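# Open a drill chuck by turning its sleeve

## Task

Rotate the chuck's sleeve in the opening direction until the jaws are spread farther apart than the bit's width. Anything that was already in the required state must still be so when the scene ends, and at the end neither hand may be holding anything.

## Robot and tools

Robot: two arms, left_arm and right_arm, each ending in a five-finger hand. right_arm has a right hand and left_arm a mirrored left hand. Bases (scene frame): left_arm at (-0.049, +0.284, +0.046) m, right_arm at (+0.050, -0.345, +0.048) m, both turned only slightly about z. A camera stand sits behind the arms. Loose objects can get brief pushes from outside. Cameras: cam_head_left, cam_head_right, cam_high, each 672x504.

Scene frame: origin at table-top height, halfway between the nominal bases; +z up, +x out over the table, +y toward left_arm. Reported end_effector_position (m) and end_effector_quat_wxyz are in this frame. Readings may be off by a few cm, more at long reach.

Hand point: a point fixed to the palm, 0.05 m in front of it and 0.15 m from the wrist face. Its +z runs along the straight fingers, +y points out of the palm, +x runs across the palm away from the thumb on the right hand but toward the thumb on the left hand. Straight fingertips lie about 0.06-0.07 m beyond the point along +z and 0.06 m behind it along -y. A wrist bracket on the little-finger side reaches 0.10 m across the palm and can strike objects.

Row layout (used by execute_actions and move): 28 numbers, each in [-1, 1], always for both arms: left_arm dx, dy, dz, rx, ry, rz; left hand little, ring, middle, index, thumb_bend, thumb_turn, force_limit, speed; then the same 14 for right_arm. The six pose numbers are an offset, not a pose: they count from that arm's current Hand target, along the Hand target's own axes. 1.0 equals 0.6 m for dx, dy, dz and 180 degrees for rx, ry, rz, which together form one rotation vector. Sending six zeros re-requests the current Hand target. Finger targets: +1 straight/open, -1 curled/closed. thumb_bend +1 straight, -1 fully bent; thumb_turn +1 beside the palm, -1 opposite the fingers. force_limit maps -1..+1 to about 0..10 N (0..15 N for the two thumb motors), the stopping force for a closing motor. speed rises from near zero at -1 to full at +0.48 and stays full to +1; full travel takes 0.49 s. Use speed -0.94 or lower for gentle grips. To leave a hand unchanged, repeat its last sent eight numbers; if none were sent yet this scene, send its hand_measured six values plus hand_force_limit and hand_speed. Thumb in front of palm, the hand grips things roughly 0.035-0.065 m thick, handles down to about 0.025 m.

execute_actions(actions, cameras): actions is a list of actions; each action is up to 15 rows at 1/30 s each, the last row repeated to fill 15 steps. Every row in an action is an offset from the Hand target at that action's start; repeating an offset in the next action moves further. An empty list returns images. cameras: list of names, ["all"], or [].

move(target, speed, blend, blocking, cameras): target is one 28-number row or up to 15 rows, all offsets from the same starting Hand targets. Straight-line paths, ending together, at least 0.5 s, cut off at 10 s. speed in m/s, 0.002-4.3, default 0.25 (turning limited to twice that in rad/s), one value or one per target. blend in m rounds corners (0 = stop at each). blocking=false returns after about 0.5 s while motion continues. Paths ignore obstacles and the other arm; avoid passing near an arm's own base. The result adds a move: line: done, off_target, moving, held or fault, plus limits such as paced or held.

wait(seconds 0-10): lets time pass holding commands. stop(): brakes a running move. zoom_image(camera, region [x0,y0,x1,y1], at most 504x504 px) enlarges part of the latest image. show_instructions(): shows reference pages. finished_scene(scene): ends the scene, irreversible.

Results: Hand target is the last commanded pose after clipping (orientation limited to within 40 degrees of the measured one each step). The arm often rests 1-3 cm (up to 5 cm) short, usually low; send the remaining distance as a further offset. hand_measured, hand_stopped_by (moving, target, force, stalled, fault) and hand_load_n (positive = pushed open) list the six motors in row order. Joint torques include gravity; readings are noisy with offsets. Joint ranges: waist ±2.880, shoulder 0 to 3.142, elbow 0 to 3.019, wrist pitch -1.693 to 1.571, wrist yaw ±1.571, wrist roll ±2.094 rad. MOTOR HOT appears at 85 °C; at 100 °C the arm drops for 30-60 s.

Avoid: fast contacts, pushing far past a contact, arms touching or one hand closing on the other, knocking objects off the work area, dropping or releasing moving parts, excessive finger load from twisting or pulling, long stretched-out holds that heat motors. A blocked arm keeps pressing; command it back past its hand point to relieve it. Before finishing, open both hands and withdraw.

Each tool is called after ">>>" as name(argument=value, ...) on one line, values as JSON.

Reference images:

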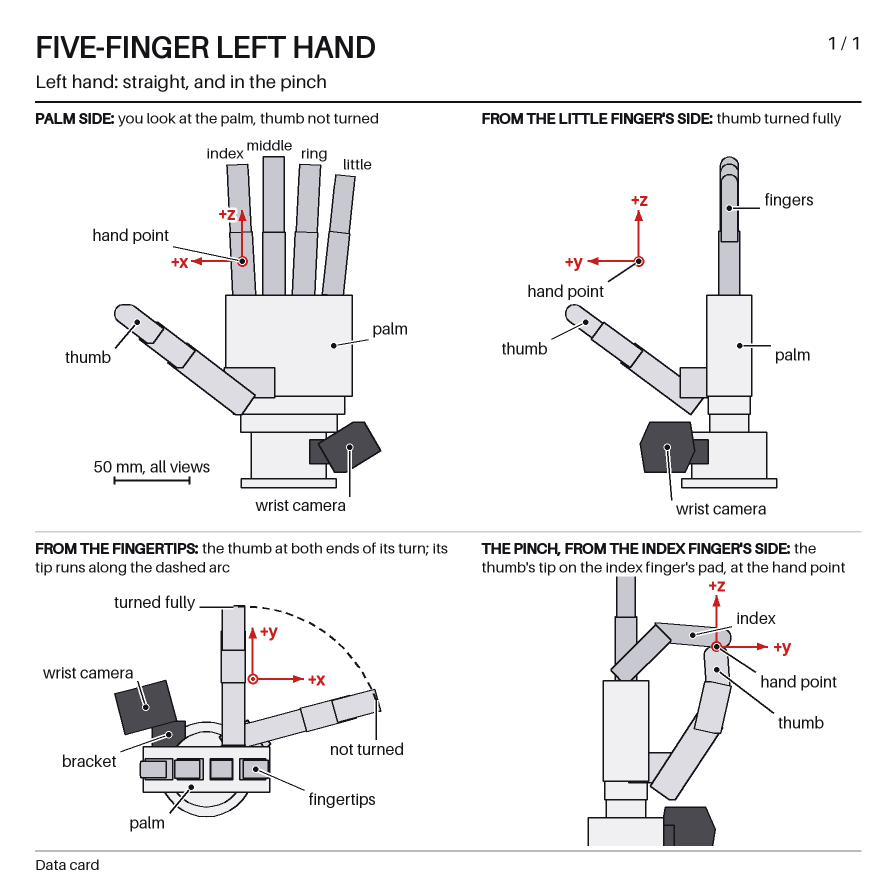

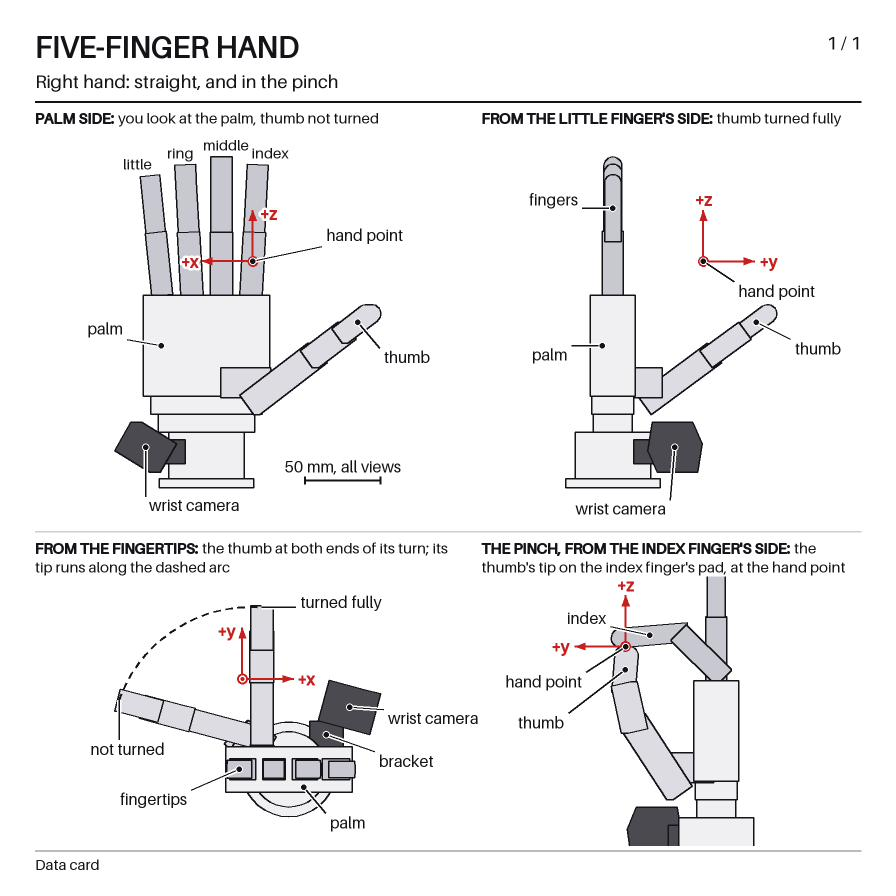

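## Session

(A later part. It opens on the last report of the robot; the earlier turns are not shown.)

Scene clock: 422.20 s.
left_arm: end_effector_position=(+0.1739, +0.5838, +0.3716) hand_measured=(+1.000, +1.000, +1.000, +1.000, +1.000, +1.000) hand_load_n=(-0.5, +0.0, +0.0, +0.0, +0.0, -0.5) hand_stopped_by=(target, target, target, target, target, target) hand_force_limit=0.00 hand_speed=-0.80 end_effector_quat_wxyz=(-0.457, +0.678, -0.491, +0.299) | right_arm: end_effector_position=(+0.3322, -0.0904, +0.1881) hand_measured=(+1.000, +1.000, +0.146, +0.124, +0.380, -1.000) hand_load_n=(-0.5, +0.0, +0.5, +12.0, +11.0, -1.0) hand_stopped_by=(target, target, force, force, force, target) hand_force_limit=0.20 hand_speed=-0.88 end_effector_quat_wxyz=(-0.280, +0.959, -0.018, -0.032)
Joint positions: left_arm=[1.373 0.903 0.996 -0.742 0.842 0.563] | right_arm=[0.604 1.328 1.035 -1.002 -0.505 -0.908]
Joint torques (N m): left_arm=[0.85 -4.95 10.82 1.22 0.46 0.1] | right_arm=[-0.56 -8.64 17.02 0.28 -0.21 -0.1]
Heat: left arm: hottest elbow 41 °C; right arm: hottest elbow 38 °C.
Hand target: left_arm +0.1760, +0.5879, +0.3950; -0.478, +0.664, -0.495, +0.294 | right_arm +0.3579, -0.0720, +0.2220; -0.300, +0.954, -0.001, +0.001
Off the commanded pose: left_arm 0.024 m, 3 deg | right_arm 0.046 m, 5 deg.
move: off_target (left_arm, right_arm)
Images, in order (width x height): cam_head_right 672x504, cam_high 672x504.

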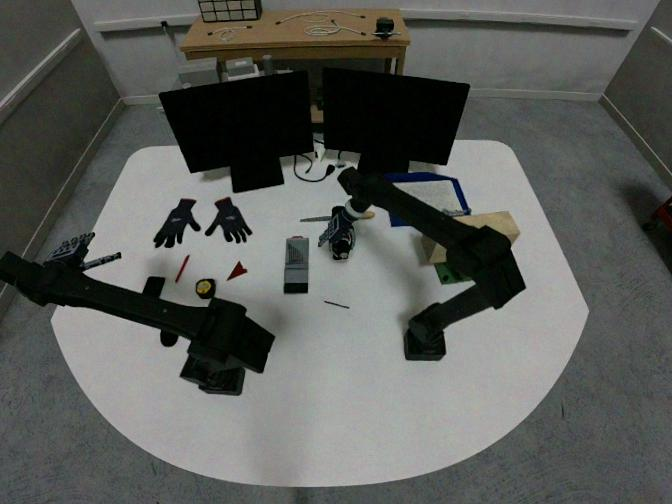

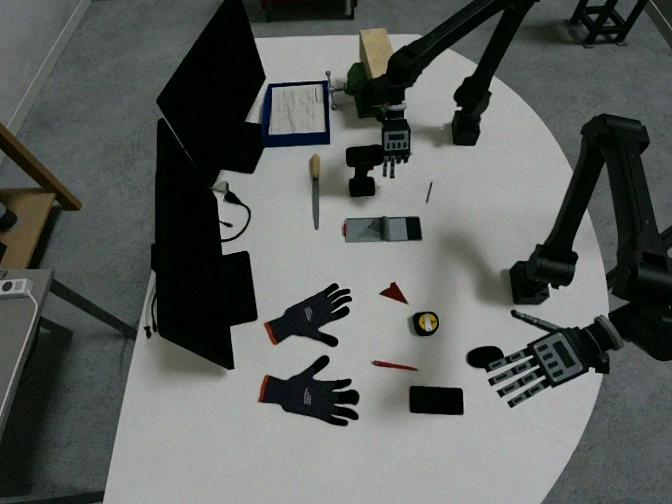

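>>> move(target=[[0,0,0,0,0,0,1,1,1,1,1,1,0,-0.8,0,-0.0155,0.0068,-0.0833,0,0,1,1,0.09,0.12,0.32,-1,0.2,-0.88],[0,0,0,0,0,0,1,1,1,1,1,1,0,-0.8,-0.0033,-0.021,0.0107,-0.1944,0,0,1,1,0.09,0.12,0.32,-1,0.2,-0.88]], speed=0.1, blend=[0.005,0], cameras=["cam_high","cam_head_right"])

>>> zoom_image(camera="cam_high", region=[340, 110, 420, 210])

>>> zoom_image(camera="cam_head_right", region=[310, 210, 370, 270])

Scene clock: 430.53 s.
left_arm: end_effector_position=(+0.1739, +0.5838, +0.3716) hand_measured=(+1.000, +1.000, +1.000, +1.000, +1.000, +1.000) hand_load_n=(+0.0, +0.0, +0.0, +0.0, +0.0, +0.0) hand_stopped_by=(target, target, target, target, target, target) hand_force_limit=0.00 hand_speed=-0.80 end_effector_quat_wxyz=(-0.457, +0.678, -0.491, +0.299) | right_arm: end_effector_position=(+0.3386, -0.0757, +0.1952) hand_measured=(+1.000, +1.000, +0.126, +0.124, +0.380, -1.000) hand_load_n=(+0.0, +0.0, +10.0, +8.5, +12.5, +4.0) hand_stopped_by=(target, target, force, force, force, target) hand_force_limit=0.20 hand_speed=-0.88 end_effector_quat_wxyz=(+0.018, +0.999, -0.003, -0.026)
Joint positions: left_arm=[1.373 0.903 0.996 -0.742 0.842 0.563] | right_arm=[0.848 1.613 1.361 -1.381 -0.011 -0.769]
Joint torques (N m): left_arm=[0.97 -5.01 10.84 1.22 0.46 0.1] | right_arm=[-0.67 -12.1 16.29 -0.62 0.27 0.01]
Heat: left arm: hottest elbow 41 °C; right arm: hottest elbow 40 °C.
Hand target: left_arm +0.1760, +0.5879, +0.3950; -0.478, +0.664, -0.495, +0.294 | right_arm +0.3560, -0.0580, +0.2239; +0.001, +1.000, -0.001, +0.000
Off the commanded pose: left_arm 0.024 m, 3 deg | right_arm 0.038 m, 4 deg.
move: off_target (left_arm, right_arm)
Images, in order (width x height): cam_head_right 672x504, cam_high 672x504.

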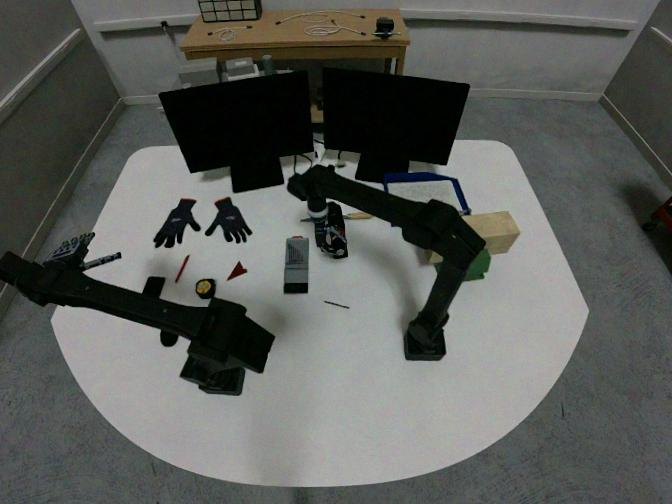

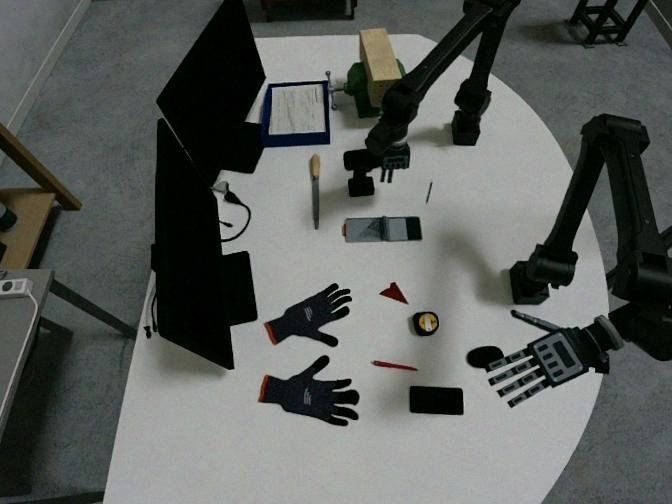

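Scaled by 5.040 from the camera's 672x504 image, which has a finer 960x720 frame.

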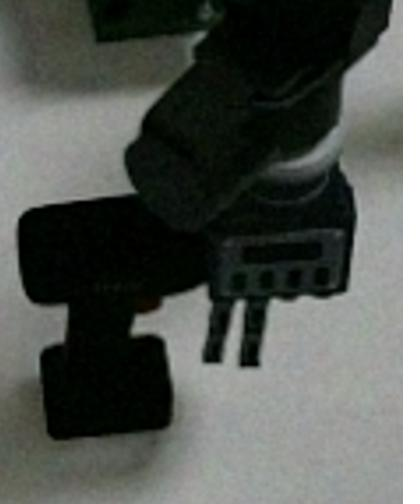

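Scaled by 8.400 from the camera's 672x504 image, which has a finer 960x720 frame.

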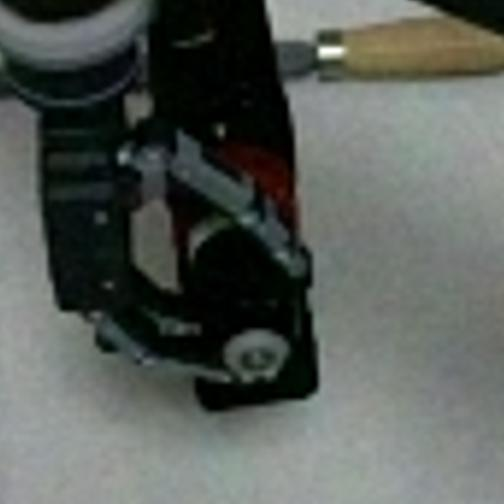

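>>> move(target=[0,0,0,0,0,0,1,1,1,1,1,1,0,-0.8,0,0.008,0,-0.1,0,0,1,1,0.09,0.12,0.32,-1,0.2,-0.88], speed=0.1, cameras=["cam_high","cam_head_right"])

>>> zoom_image(camera="cam_head_right", region=[310, 210, 370, 270])

Scene clock: 436.63 s.
left_arm: end_effector_position=(+0.1739, +0.5838, +0.3716) hand_measured=(+1.000, +1.000, +1.000, +1.000, +1.000, +1.000) hand_load_n=(+0.0, +0.0, +0.0, +0.0, -0.5, +0.0) hand_stopped_by=(target, target, target, target, target, target) hand_force_limit=0.00 hand_speed=-0.80 end_effector_quat_wxyz=(-0.457, +0.678, -0.491, +0.299) | right_arm: end_effector_position=(+0.3425, -0.0753, +0.1983) hand_measured=(+1.000, +1.000, +0.126, +0.124, +0.380, -1.000) hand_load_n=(+0.0, +0.0, +11.0, +8.0, +13.0, +2.0) hand_stopped_by=(target, target, force, force, force, target) hand_force_limit=0.20 hand_speed=-0.88 end_effector_quat_wxyz=(+0.165, +0.986, +0.000, -0.022)
Joint positions: left_arm=[1.373 0.903 0.996 -0.742 0.842 0.563] | right_arm=[0.918 1.774 1.497 -1.579 0.179 -0.677]
Joint torques (N m): left_arm=[0.97 -4.78 10.86 1.2 0.46 0.1] | right_arm=[-0.44 -13.86 15.23 -1.68 0.77 0.03]
Heat: left arm: hottest elbow 41 °C; right arm: hottest elbow 40 °C.
Hand target: left_arm +0.1760, +0.5879, +0.3950; -0.478, +0.664, -0.495, +0.294 | right_arm +0.3560, -0.0628, +0.2240; +0.157, +0.988, -0.001, +0.000
Off the commanded pose: left_arm 0.024 m, 3 deg | right_arm 0.032 m, 3 deg.
move: off_target (left_arm, right_arm)
Images, in order (width x height): cam_head_right 672x504, cam_high 672x504.

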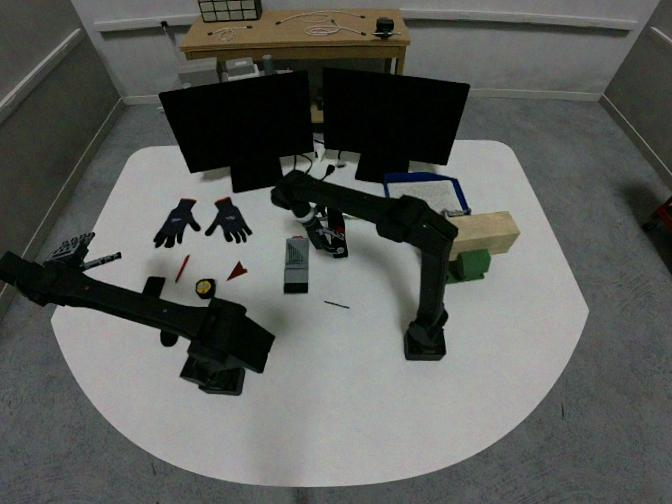

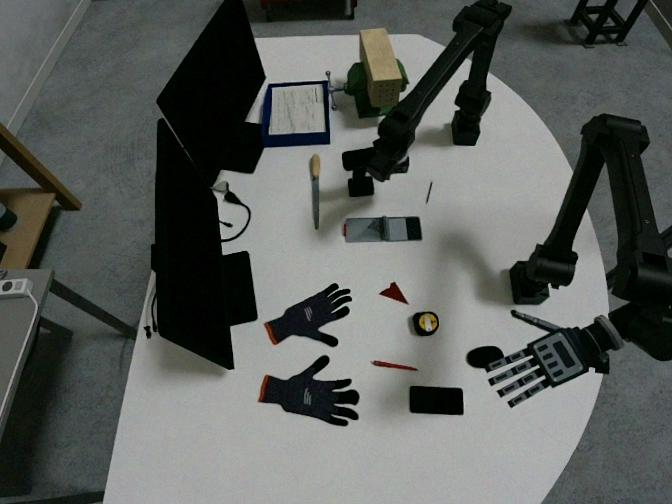

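Scaled by 8.400 from the camera's 672x504 image, which has a finer 960x720 frame.

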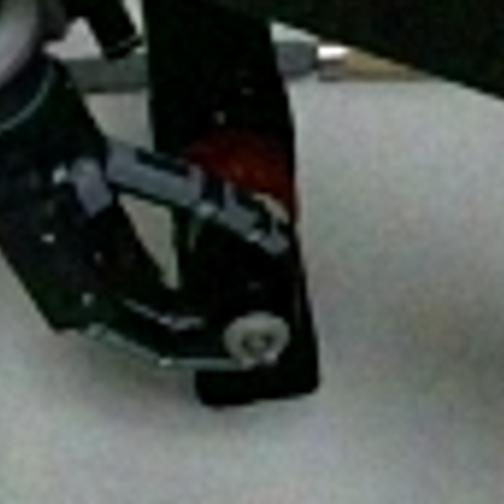

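>>> move(target=[[0,0,0,0,0,0,1,1,1,1,1,1,0,-0.8,0,0,0,0,0,0,1,1,0.35,0.35,0.5,-1,-0.2,-0.88],[0,0,0,0,0,0,1,1,1,1,1,1,0,-0.8,0,0,0,0,0,0,1,1,1,1,1,-1,-0.2,0],[0,0,0,0,0,0,1,1,1,1,1,1,0,-0.8,0,0.0412,-0.1268,0,0,0,1,1,1,1,1,-1,-0.2,0],[0,0,0,0,0,0,1,1,1,1,1,1,0,-0.8,-0.0183,0.0795,-0.0723,0.6278,0,0,1,1,1,1,1,-1,-0.2,0]], speed=[0.1,0.1,0.2,0.45], blend=[0,0,0.02,0], cameras=["all"])

>>> zoom_image(camera="cam_high", region=[340, 110, 420, 210])

>>> zoom_image(camera="cam_head_right", region=[332, 235, 356, 259])

>>> zoom_image(camera="cam_head_left", region=[332, 235, 356, 259])

>>> zoom_image(camera="cam_high", region=[398, 140, 422, 164])

Scene clock: 459.43 s.
left_arm: end_effector_position=(+0.1739, +0.5838, +0.3716) hand_measured=(+1.000, +1.000, +1.000, +1.000, +1.000, +1.000) hand_load_n=(+0.0, -0.5, +0.0, +0.0, +0.0, +0.0) hand_stopped_by=(target, target, target, target, target, target) hand_force_limit=0.00 hand_speed=-0.80 end_effector_quat_wxyz=(-0.457, +0.678, -0.491, +0.299) | right_arm: end_effector_position=(+0.3349, -0.0892, +0.2775) hand_measured=(+1.000, +1.000, +1.000, +1.000, +1.000, -1.000) hand_load_n=(+0.0, +0.0, +0.0, +0.0, +0.0, +0.0) hand_stopped_by=(target, target, target, target, target, target) hand_force_limit=-0.20 hand_speed=0.00 end_effector_quat_wxyz=(+0.729, -0.684, -0.002, +0.014)
Joint positions: left_arm=[1.373 0.903 0.996 -0.742 0.842 0.563] | right_arm=[0.234 1.289 0.525 1.147 -1.398 0.394]
Joint torques (N m): left_arm=[0.97 -4.84 10.85 1.22 0.47 0.1] | right_arm=[-2.96 -5.13 7.94 2.39 0.47 0.07]
Heat: left arm: hottest elbow 42 °C; right arm: hottest elbow 41 °C.
Hand target: left_arm +0.1760, +0.5879, +0.3950; -0.478, +0.664, -0.495, +0.294 | right_arm +0.3449, -0.0947, +0.2800; +0.737, -0.676, +0.000, -0.001
Off the commanded pose: left_arm 0.024 m, 3 deg | right_arm 0.012 m, 2 deg.
move: off_target (left_arm, right_arm); target 2's new numbers were sent with right_arm's hand 0.029 m and 3 deg from that target

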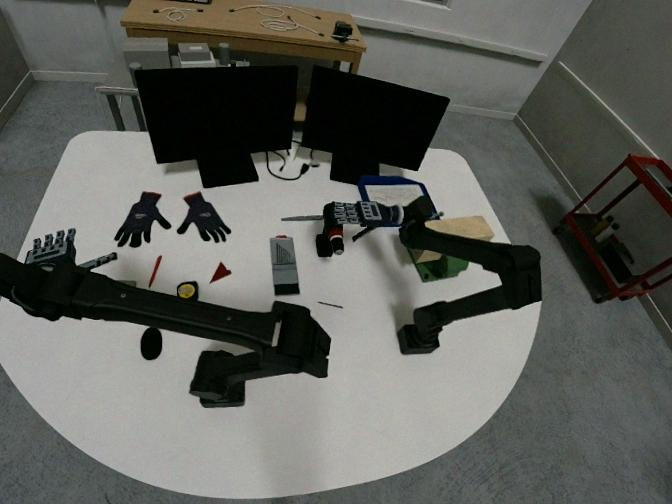

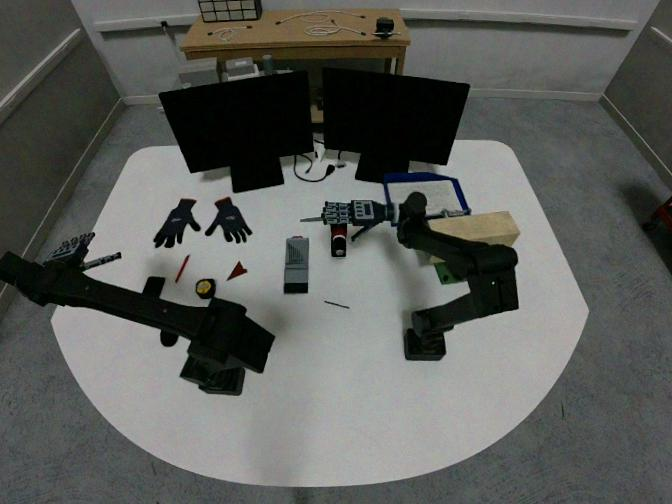

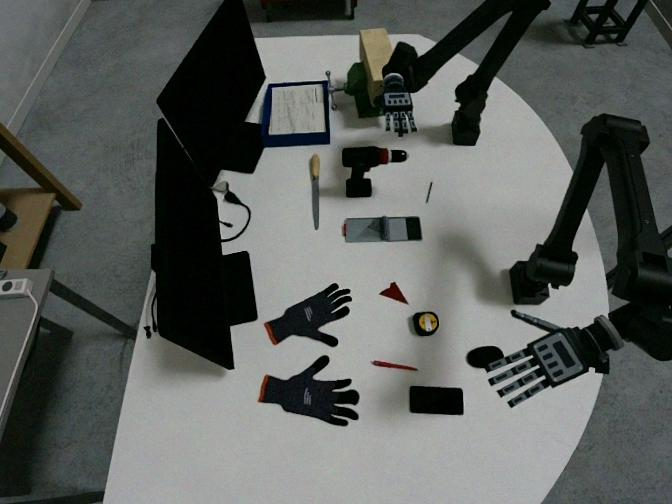

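Scaled by 5.040 from the camera's 672x504 image, which has a finer 960x720 frame.

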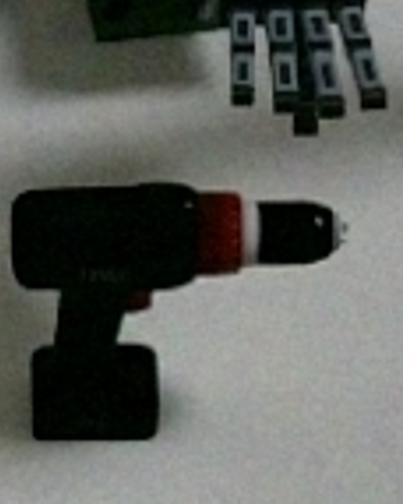

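Scaled by 21.000 from the camera's 672x504 image, which has a finer 960x720 frame.

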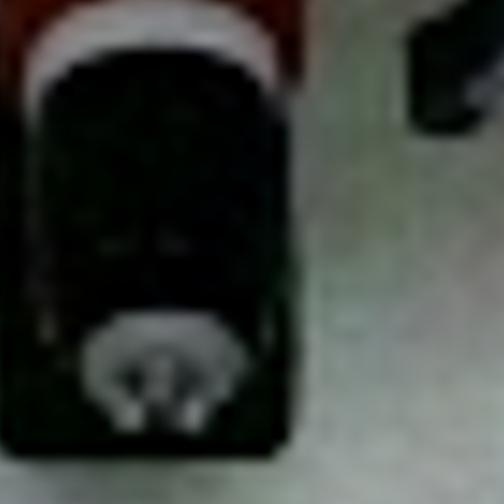

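Scaled by 21.000 from the camera's 672x504 image, which has a finer 960x720 frame.

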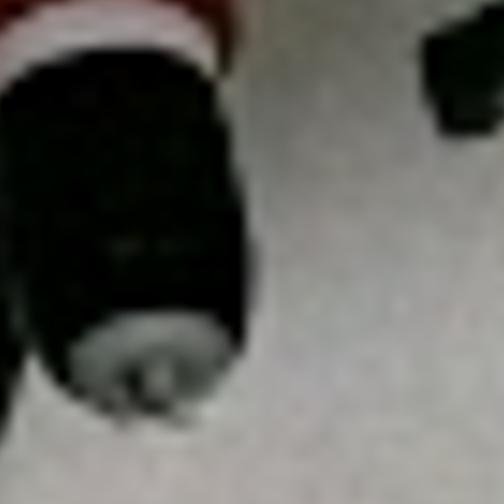

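Scaled by 21.000 from the camera's 672x504 image, which has a finer 960x720 frame.

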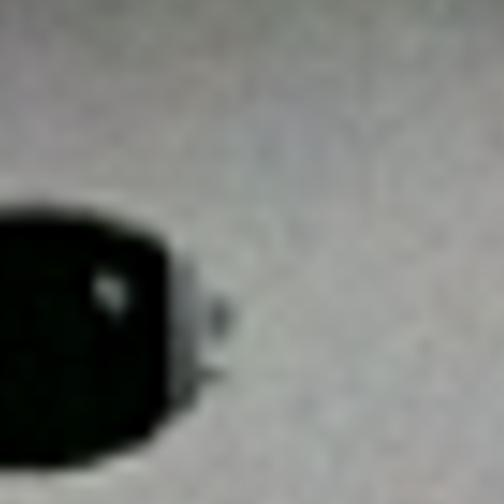

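>>> move(target=[[0,0,0,0,0,0,1,1,1,1,1,1,0,-0.8,0.0068,0.1125,0.0064,0,0,0,1,1,1,1,1,-1,-0.2,0],[0,0,0,0,0,0,1,1,1,1,1,1,0,-0.8,0.0068,0.1318,0.034,0,0,0,1,1,0.4,0.4,0.5,-1,0.2,-0.4],[0,0,0,0,0,0,1,1,1,1,1,1,0,-0.8,0.0068,0.1318,0.034,0,0,0,1,1,0.12,0.12,0.32,-1,0.2,-0.88]], speed=[0.12,0.08,0.08], blend=[0.01,0,0], cameras=["cam_high","cam_head_right"])

>>> zoom_image(camera="cam_high", region=[340, 110, 420, 210])

>>> zoom_image(camera="cam_head_right", region=[310, 210, 370, 270])

Scene clock: 480.93 s.
left_arm: end_effector_position=(+0.1739, +0.5838, +0.3716) hand_measured=(+1.000, +1.000, +1.000, +1.000, +1.000, +1.000) hand_load_n=(+0.0, +0.0, +0.0, +0.0, +0.0, +0.0) hand_stopped_by=(target, target, target, target, target, target) hand_force_limit=0.00 hand_speed=-0.80 end_effector_quat_wxyz=(-0.457, +0.678, -0.491, +0.299) | right_arm: end_effector_position=(+0.3457, -0.0750, +0.1885) hand_measured=(+1.000, +1.000, +0.124, +0.134, +0.378, -1.000) hand_load_n=(+0.5, +0.0, +11.0, +3.0, +13.5, +0.5) hand_stopped_by=(target, target, force, force, force, target) hand_force_limit=0.20 hand_speed=-0.88 end_effector_quat_wxyz=(+0.730, -0.683, +0.021, +0.011)
Joint positions: left_arm=[1.373 0.903 0.996 -0.742 0.842 0.563] | right_arm=[0.27 1.581 0.468 1.39 -1.328 0.314]
Joint torques (N m): left_arm=[1.03 -4.95 10.84 1.21 0.46 0.1] | right_arm=[-0.44 -8.88 6.69 2.74 0.32 0.1]
Heat: left arm: hottest elbow 42 °C; right arm: hottest elbow 38 °C.
Hand target: left_arm +0.1760, +0.5879, +0.3950; -0.478, +0.664, -0.495, +0.294 | right_arm +0.3491, -0.0676, +0.2030; +0.737, -0.676, +0.000, -0.001
Off the commanded pose: left_arm 0.024 m, 3 deg | right_arm 0.017 m, 3 deg.
move: off_target (left_arm, right_arm); target 3's new numbers were sent with right_arm's hand 0.016 m and 3 deg from that target
Images, in order (width x height): cam_head_right 672x504, cam_high 672x504.

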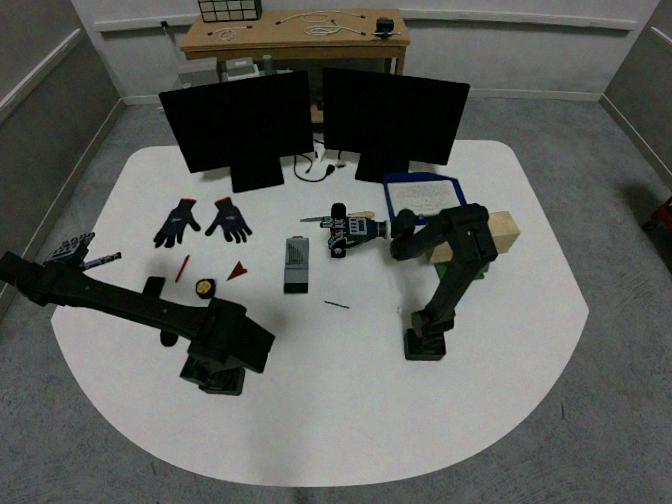

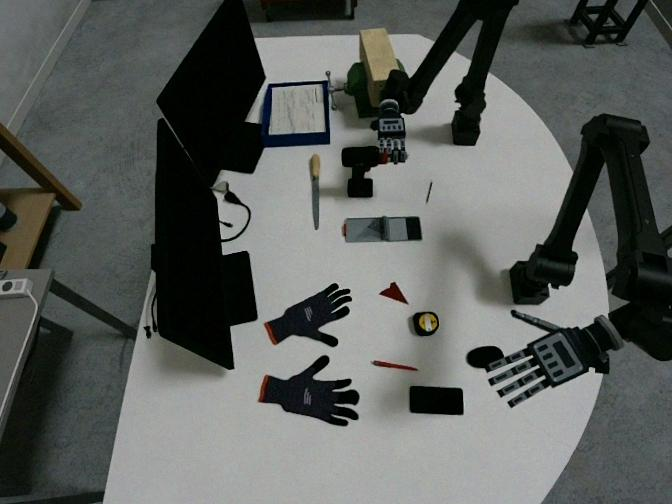

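Scaled by 5.040 from the camera's 672x504 image, which has a finer 960x720 frame.

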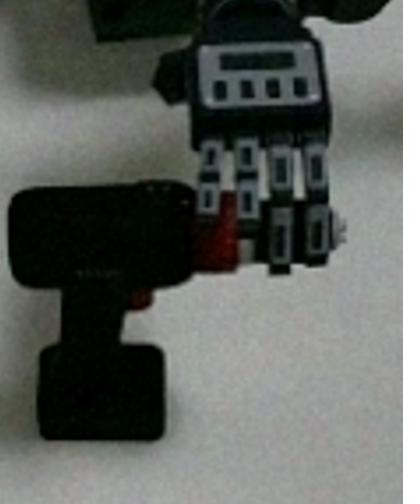

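Scaled by 8.400 from the camera's 672x504 image, which has a finer 960x720 frame.

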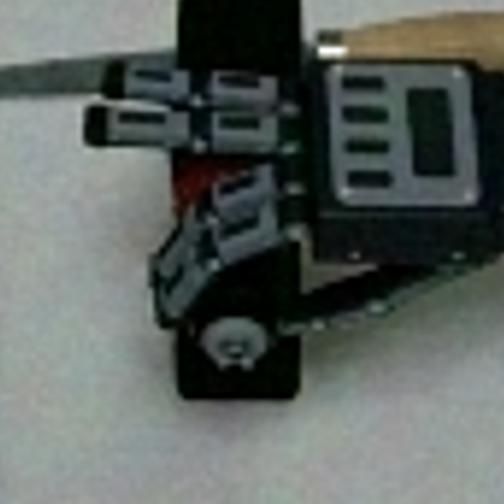

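>>> move(target=[[0,0,0,0,0,0,1,1,1,1,1,1,0,-0.8,0.0067,-0.003,0.0037,-0.0833,0,0,1,1,0.12,0.12,0.32,-1,0.2,-0.88],[0,0,0,0,0,0,1,1,1,1,1,1,0,-0.8,0.025,-0.016,0.0098,-0.1667,0,0,1,1,0.12,0.12,0.32,-1,0.2,-0.88],[0,0,0,0,0,0,1,1,1,1,1,1,0,-0.8,0.0317,-0.0313,0.0243,-0.3333,0,0,1,1,0.12,0.12,0.32,-1,0.2,-0.88],[0,0,0,0,0,0,1,1,1,1,1,1,0,-0.8,0.0217,-0.0277,0.0275,-0.5278,0,0,1,1,0.12,0.12,0.32,-1,0.2,-0.88],[0,0,0,0,0,0,1,1,1,1,1,1,0,-0.8,0.0167,-0.0217,0.0187,-0.6278,0,0,1,1,0.12,0.12,0.32,-1,0.2,-0.88]], speed=0.13, blend=[0.005,0.005,0.005,0.005,0], cameras=["cam_high","cam_head_right"])

>>> zoom_image(camera="cam_high", region=[340, 110, 420, 210])

>>> zoom_image(camera="cam_head_right", region=[310, 210, 370, 270])

Scene clock: 495.70 s.
left_arm: end_effector_position=(+0.1739, +0.5838, +0.3716) hand_measured=(+1.000, +1.000, +1.000, +1.000, +1.000, +1.000) hand_load_n=(+0.0, +0.0, +0.0, +0.0, +0.0, -0.5) hand_stopped_by=(target, target, target, target, target, target) hand_force_limit=0.00 hand_speed=-0.80 end_effector_quat_wxyz=(-0.457, +0.678, -0.491, +0.299) | right_arm: end_effector_position=(+0.3458, -0.0702, +0.1914) hand_measured=(+1.000, +1.000, +0.124, +0.134, +0.378, -1.000) hand_load_n=(+0.0, +0.0, +11.5, +5.5, +12.0, +2.0) hand_stopped_by=(target, target, force, force, force, target) hand_force_limit=0.20 hand_speed=-0.88 end_effector_quat_wxyz=(+0.165, +0.986, -0.001, -0.021)
Joint positions: left_arm=[1.373 0.903 0.996 -0.742 0.842 0.563] | right_arm=[0.92 1.794 1.506 -1.568 0.179 -0.674]
Joint torques (N m): left_arm=[0.91 -4.95 10.84 1.21 0.46 0.1] | right_arm=[-1.03 -14.04 15.09 -1.68 0.72 0.03]
Heat: left arm: hottest elbow 42 °C; right arm: hottest elbow 38 °C.
Hand target: left_arm +0.1760, +0.5879, +0.3950; -0.478, +0.664, -0.495, +0.294 | right_arm +0.3591, -0.0575, +0.2169; +0.157, +0.988, -0.001, +0.000
Off the commanded pose: left_arm 0.024 m, 3 deg | right_arm 0.031 m, 3 deg.
move: off_target (left_arm, right_arm)
Images, in order (width x height): cam_head_right 672x504, cam_high 672x504.

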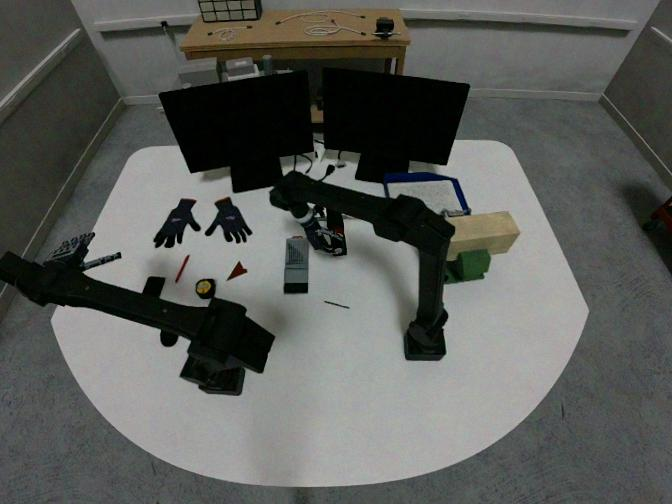

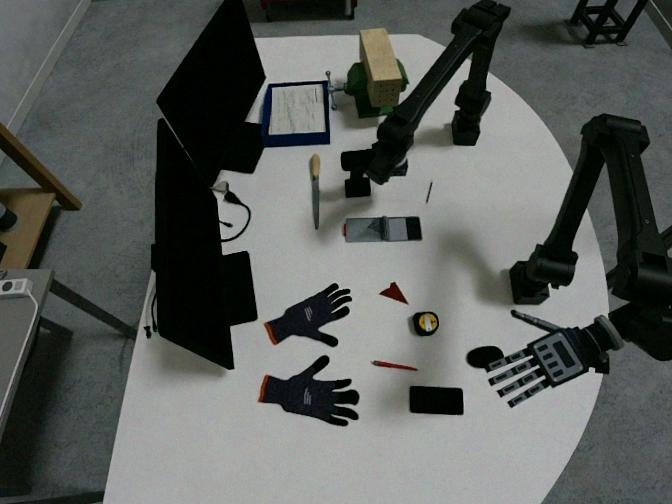

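Scaled by 5.040 from the camera's 672x504 image, which has a finer 960x720 frame.

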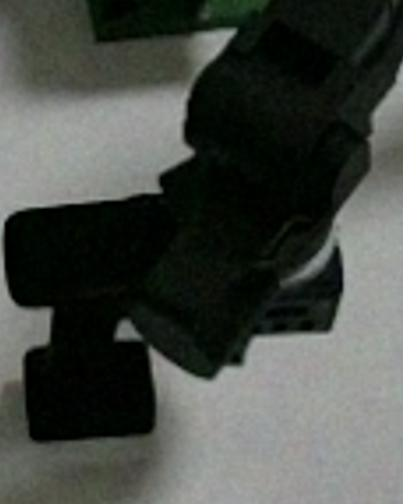

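Scaled by 8.400 from the camera's 672x504 image, which has a finer 960x720 frame.

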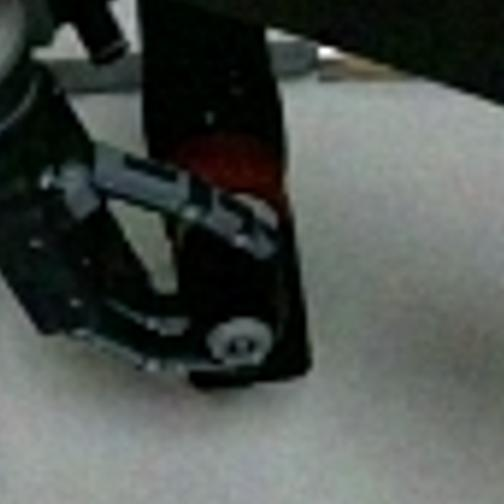

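>>> move(target=[[0,0,0,0,0,0,1,1,1,1,1,1,0,-0.8,0,0,0,0,0,0,1,1,0.35,0.35,0.5,-1,-0.2,-0.88],[0,0,0,0,0,0,1,1,1,1,1,1,0,-0.8,0,0,0,0,0,0,1,1,1,1,1,-1,-0.2,0],[0,0,0,0,0,0,1,1,1,1,1,1,0,-0.8,0,0.0412,-0.1268,0,0,0,1,1,1,1,1,-1,-0.2,0],[0,0,0,0,0,0,1,1,1,1,1,1,0,-0.8,-0.0167,0.084,-0.0832,0.6278,0,0,1,1,1,1,1,-1,-0.2,0]], speed=[0.1,0.1,0.2,0.45], blend=[0,0,0.02,0], cameras=["all"])

>>> zoom_image(camera="cam_high", region=[340, 110, 420, 210])

>>> zoom_image(camera="cam_head_right", region=[328, 235, 352, 259])

>>> zoom_image(camera="cam_head_left", region=[325, 235, 349, 259])

>>> zoom_image(camera="cam_high", region=[396, 144, 420, 168])

Scene clock: 510.37 s.
left_arm: end_effector_position=(+0.1739, +0.5838, +0.3716) hand_measured=(+1.000, +1.000, +1.000, +1.000, +1.000, +1.000) hand_load_n=(+0.0, +0.0, +0.0, +0.0, +0.0, +0.0) hand_stopped_by=(target, target, target, target, target, target) hand_force_limit=0.00 hand_speed=-0.80 end_effector_quat_wxyz=(-0.457, +0.678, -0.491, +0.299) | right_arm: end_effector_position=(+0.3392, -0.0847, +0.2778) hand_measured=(+1.000, +1.000, +1.000, +1.000, +1.000, -1.000) hand_load_n=(+0.0, +0.0, +0.0, +0.0, +0.0, +0.0) hand_stopped_by=(target, target, target, target, target, target) hand_force_limit=-0.20 hand_speed=0.00 end_effector_quat_wxyz=(+0.730, -0.683, -0.003, +0.014)
Joint positions: left_arm=[1.373 0.903 0.996 -0.742 0.842 0.563] | right_arm=[0.245 1.303 0.537 1.143 -1.387 0.386]
Joint torques (N m): left_arm=[0.91 -4.89 10.84 1.21 0.47 0.1] | right_arm=[-2.78 -5.25 7.92 2.4 0.45 0.05]
Heat: left arm: hottest elbow 42 °C; right arm: hottest elbow 39 °C.
Hand target: left_arm +0.1760, +0.5879, +0.3950; -0.478, +0.664, -0.495, +0.294 | right_arm +0.3490, -0.0899, +0.2800; +0.737, -0.676, +0.000, -0.001
Off the commanded pose: left_arm 0.024 m, 3 deg | right_arm 0.011 m, 2 deg.
move: off_target (left_arm, right_arm); target 2's new numbers were sent with right_arm's hand 0.024 m and 2 deg from that target

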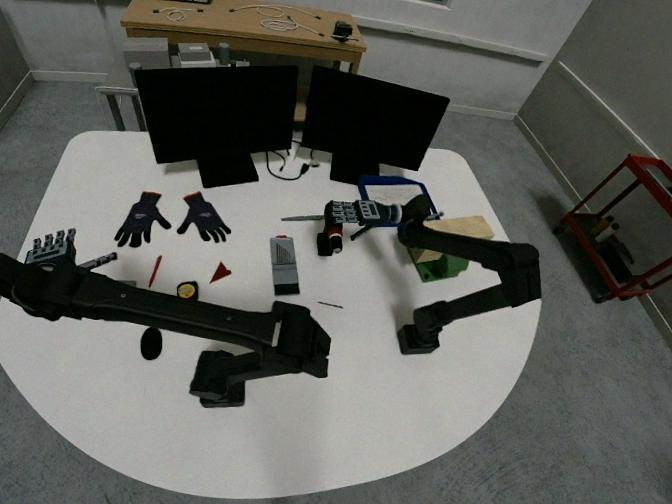

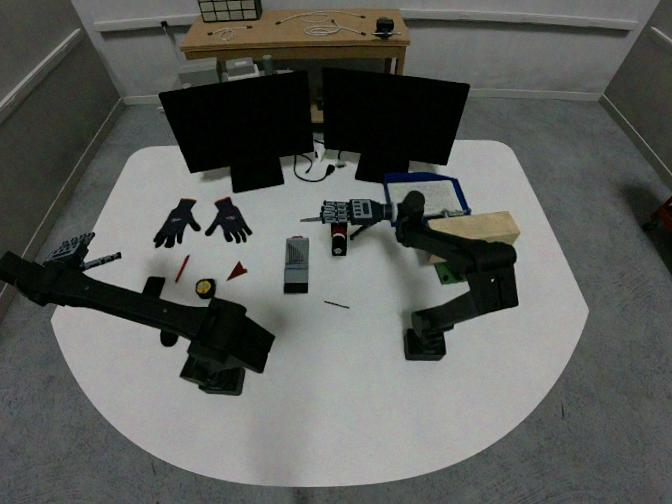

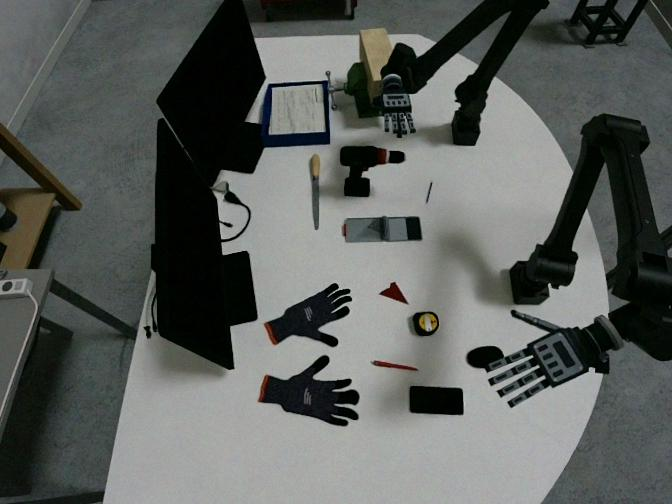

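Scaled by 5.040 from the camera's 672x504 image, which has a finer 960x720 frame.

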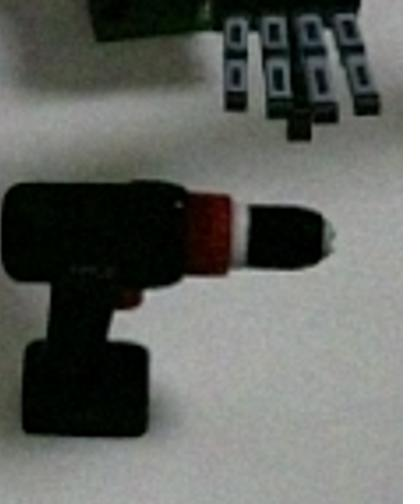

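Scaled by 21.000 from the camera's 672x504 image, which has a finer 960x720 frame.

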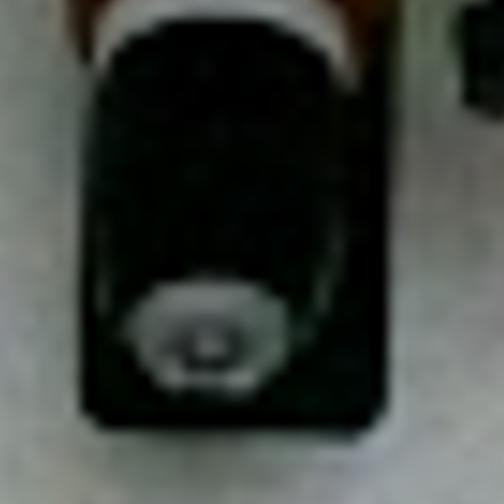

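Scaled by 21.000 from the camera's 672x504 image, which has a finer 960x720 frame.

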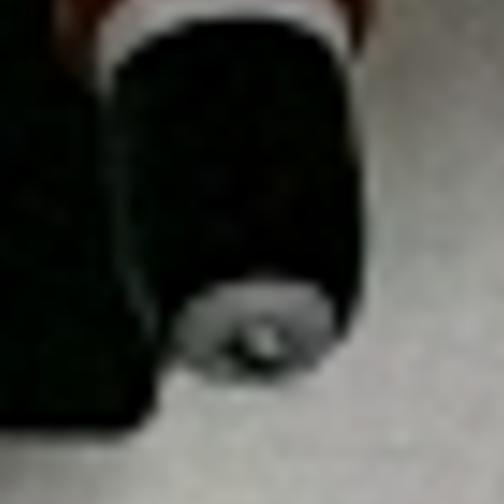

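Scaled by 21.000 from the camera's 672x504 image, which has a finer 960x720 frame.

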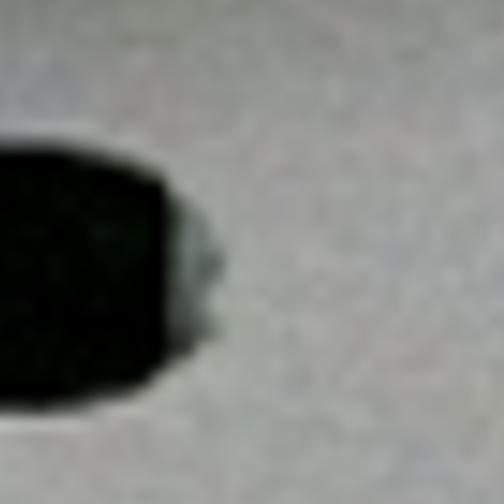

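>>> move(target=[[0,0,0,0,0,0,1,1,1,1,1,1,0,-0.8,0.01,0.1127,0.0085,0,0,0,1,1,1,1,1,-1,-0.2,0],[0,0,0,0,0,0,1,1,1,1,1,1,0,-0.8,0.01,0.132,0.036,0,0,0,1,1,0.4,0.4,0.5,-1,0.2,-0.4],[0,0,0,0,0,0,1,1,1,1,1,1,0,-0.8,0.01,0.132,0.036,0,0,0,1,1,0.12,0.12,0.32,-1,0.2,-0.88]], speed=[0.12,0.08,0.08], blend=[0.01,0,0], cameras=["cam_high","cam_head_right"])

>>> zoom_image(camera="cam_high", region=[340, 110, 420, 210])

>>> zoom_image(camera="cam_head_right", region=[310, 210, 370, 270])

Scene clock: 525.33 s.
left_arm: end_effector_position=(+0.1739, +0.5838, +0.3716) hand_measured=(+1.000, +1.000, +1.000, +1.000, +1.000, +1.000) hand_load_n=(+0.0, +0.0, -0.5, +0.0, +0.0, -0.5) hand_stopped_by=(target, target, target, target, target, target) hand_force_limit=0.00 hand_speed=-0.80 end_effector_quat_wxyz=(-0.457, +0.678, -0.491, +0.299) | right_arm: end_effector_position=(+0.3505, -0.0697, +0.1871) hand_measured=(+1.000, +1.000, +0.124, +0.136, +0.378, -1.000) hand_load_n=(+0.0, +0.0, +7.5, +3.5, +11.5, +1.5) hand_stopped_by=(target, target, force, force, force, target) hand_force_limit=0.20 hand_speed=-0.88 end_effector_quat_wxyz=(+0.729, -0.684, +0.024, +0.015)
Joint positions: left_arm=[1.373 0.903 0.996 -0.742 0.842 0.563] | right_arm=[0.282 1.591 0.485 1.362 -1.317 0.303]
Joint torques (N m): left_arm=[0.91 -4.89 10.84 1.17 0.46 0.1] | right_arm=[-0.44 -9.47 6.95 2.81 0.32 0.02]
Heat: left arm: hottest elbow 42 °C; right arm: hottest elbow 37 °C.
Hand target: left_arm +0.1760, +0.5879, +0.3950; -0.478, +0.664, -0.495, +0.294 | right_arm +0.3551, -0.0616, +0.2029; +0.737, -0.676, +0.000, -0.001
Off the commanded pose: left_arm 0.024 m, 3 deg | right_arm 0.018 m, 4 deg.
move: off_target (left_arm, right_arm); target 3's new numbers were sent with right_arm's hand 0.018 m and 4 deg from that target
Images, in order (width x height): cam_head_right 672x504, cam_high 672x504.

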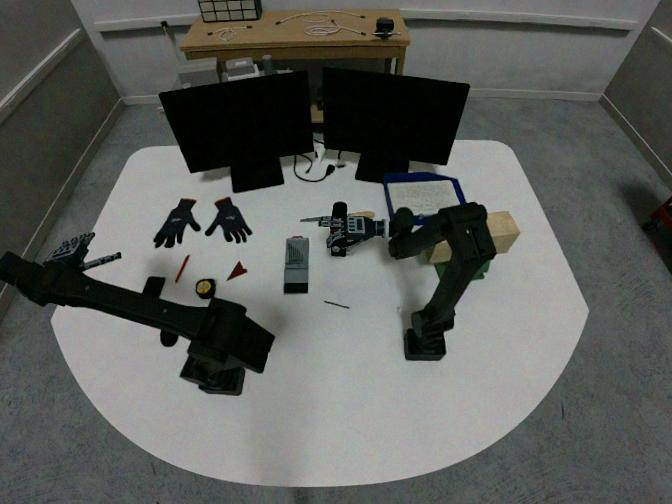

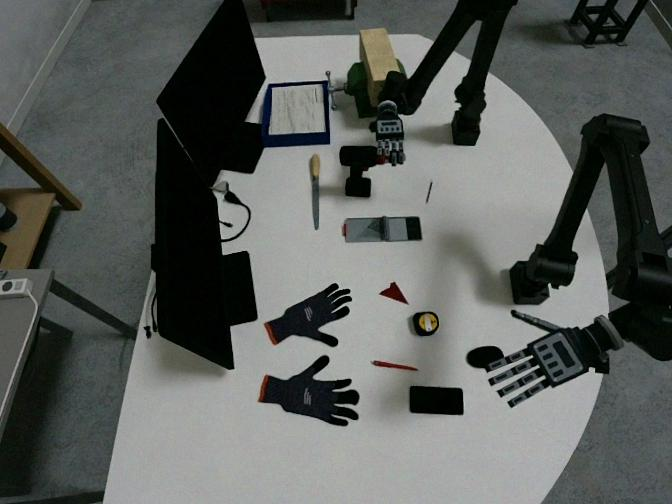

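Scaled by 5.040 from the camera's 672x504 image, which has a finer 960x720 frame.

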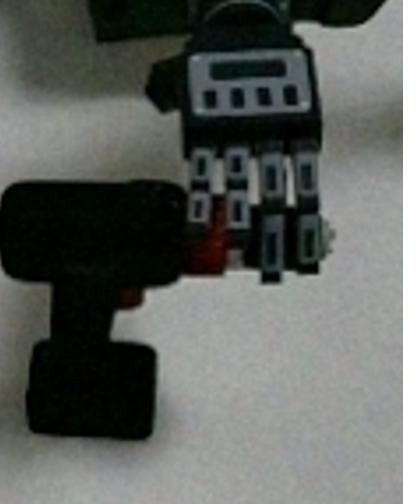

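Scaled by 8.400 from the camera's 672x504 image, which has a finer 960x720 frame.

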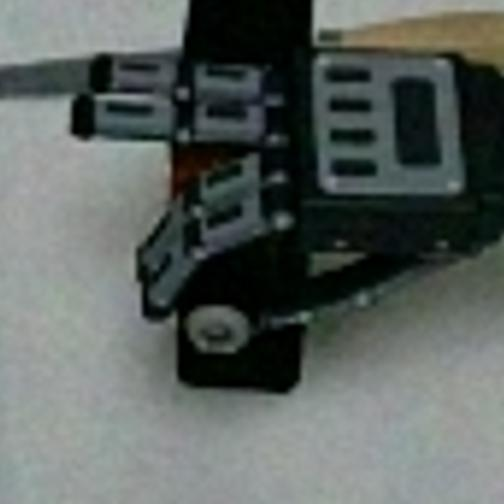

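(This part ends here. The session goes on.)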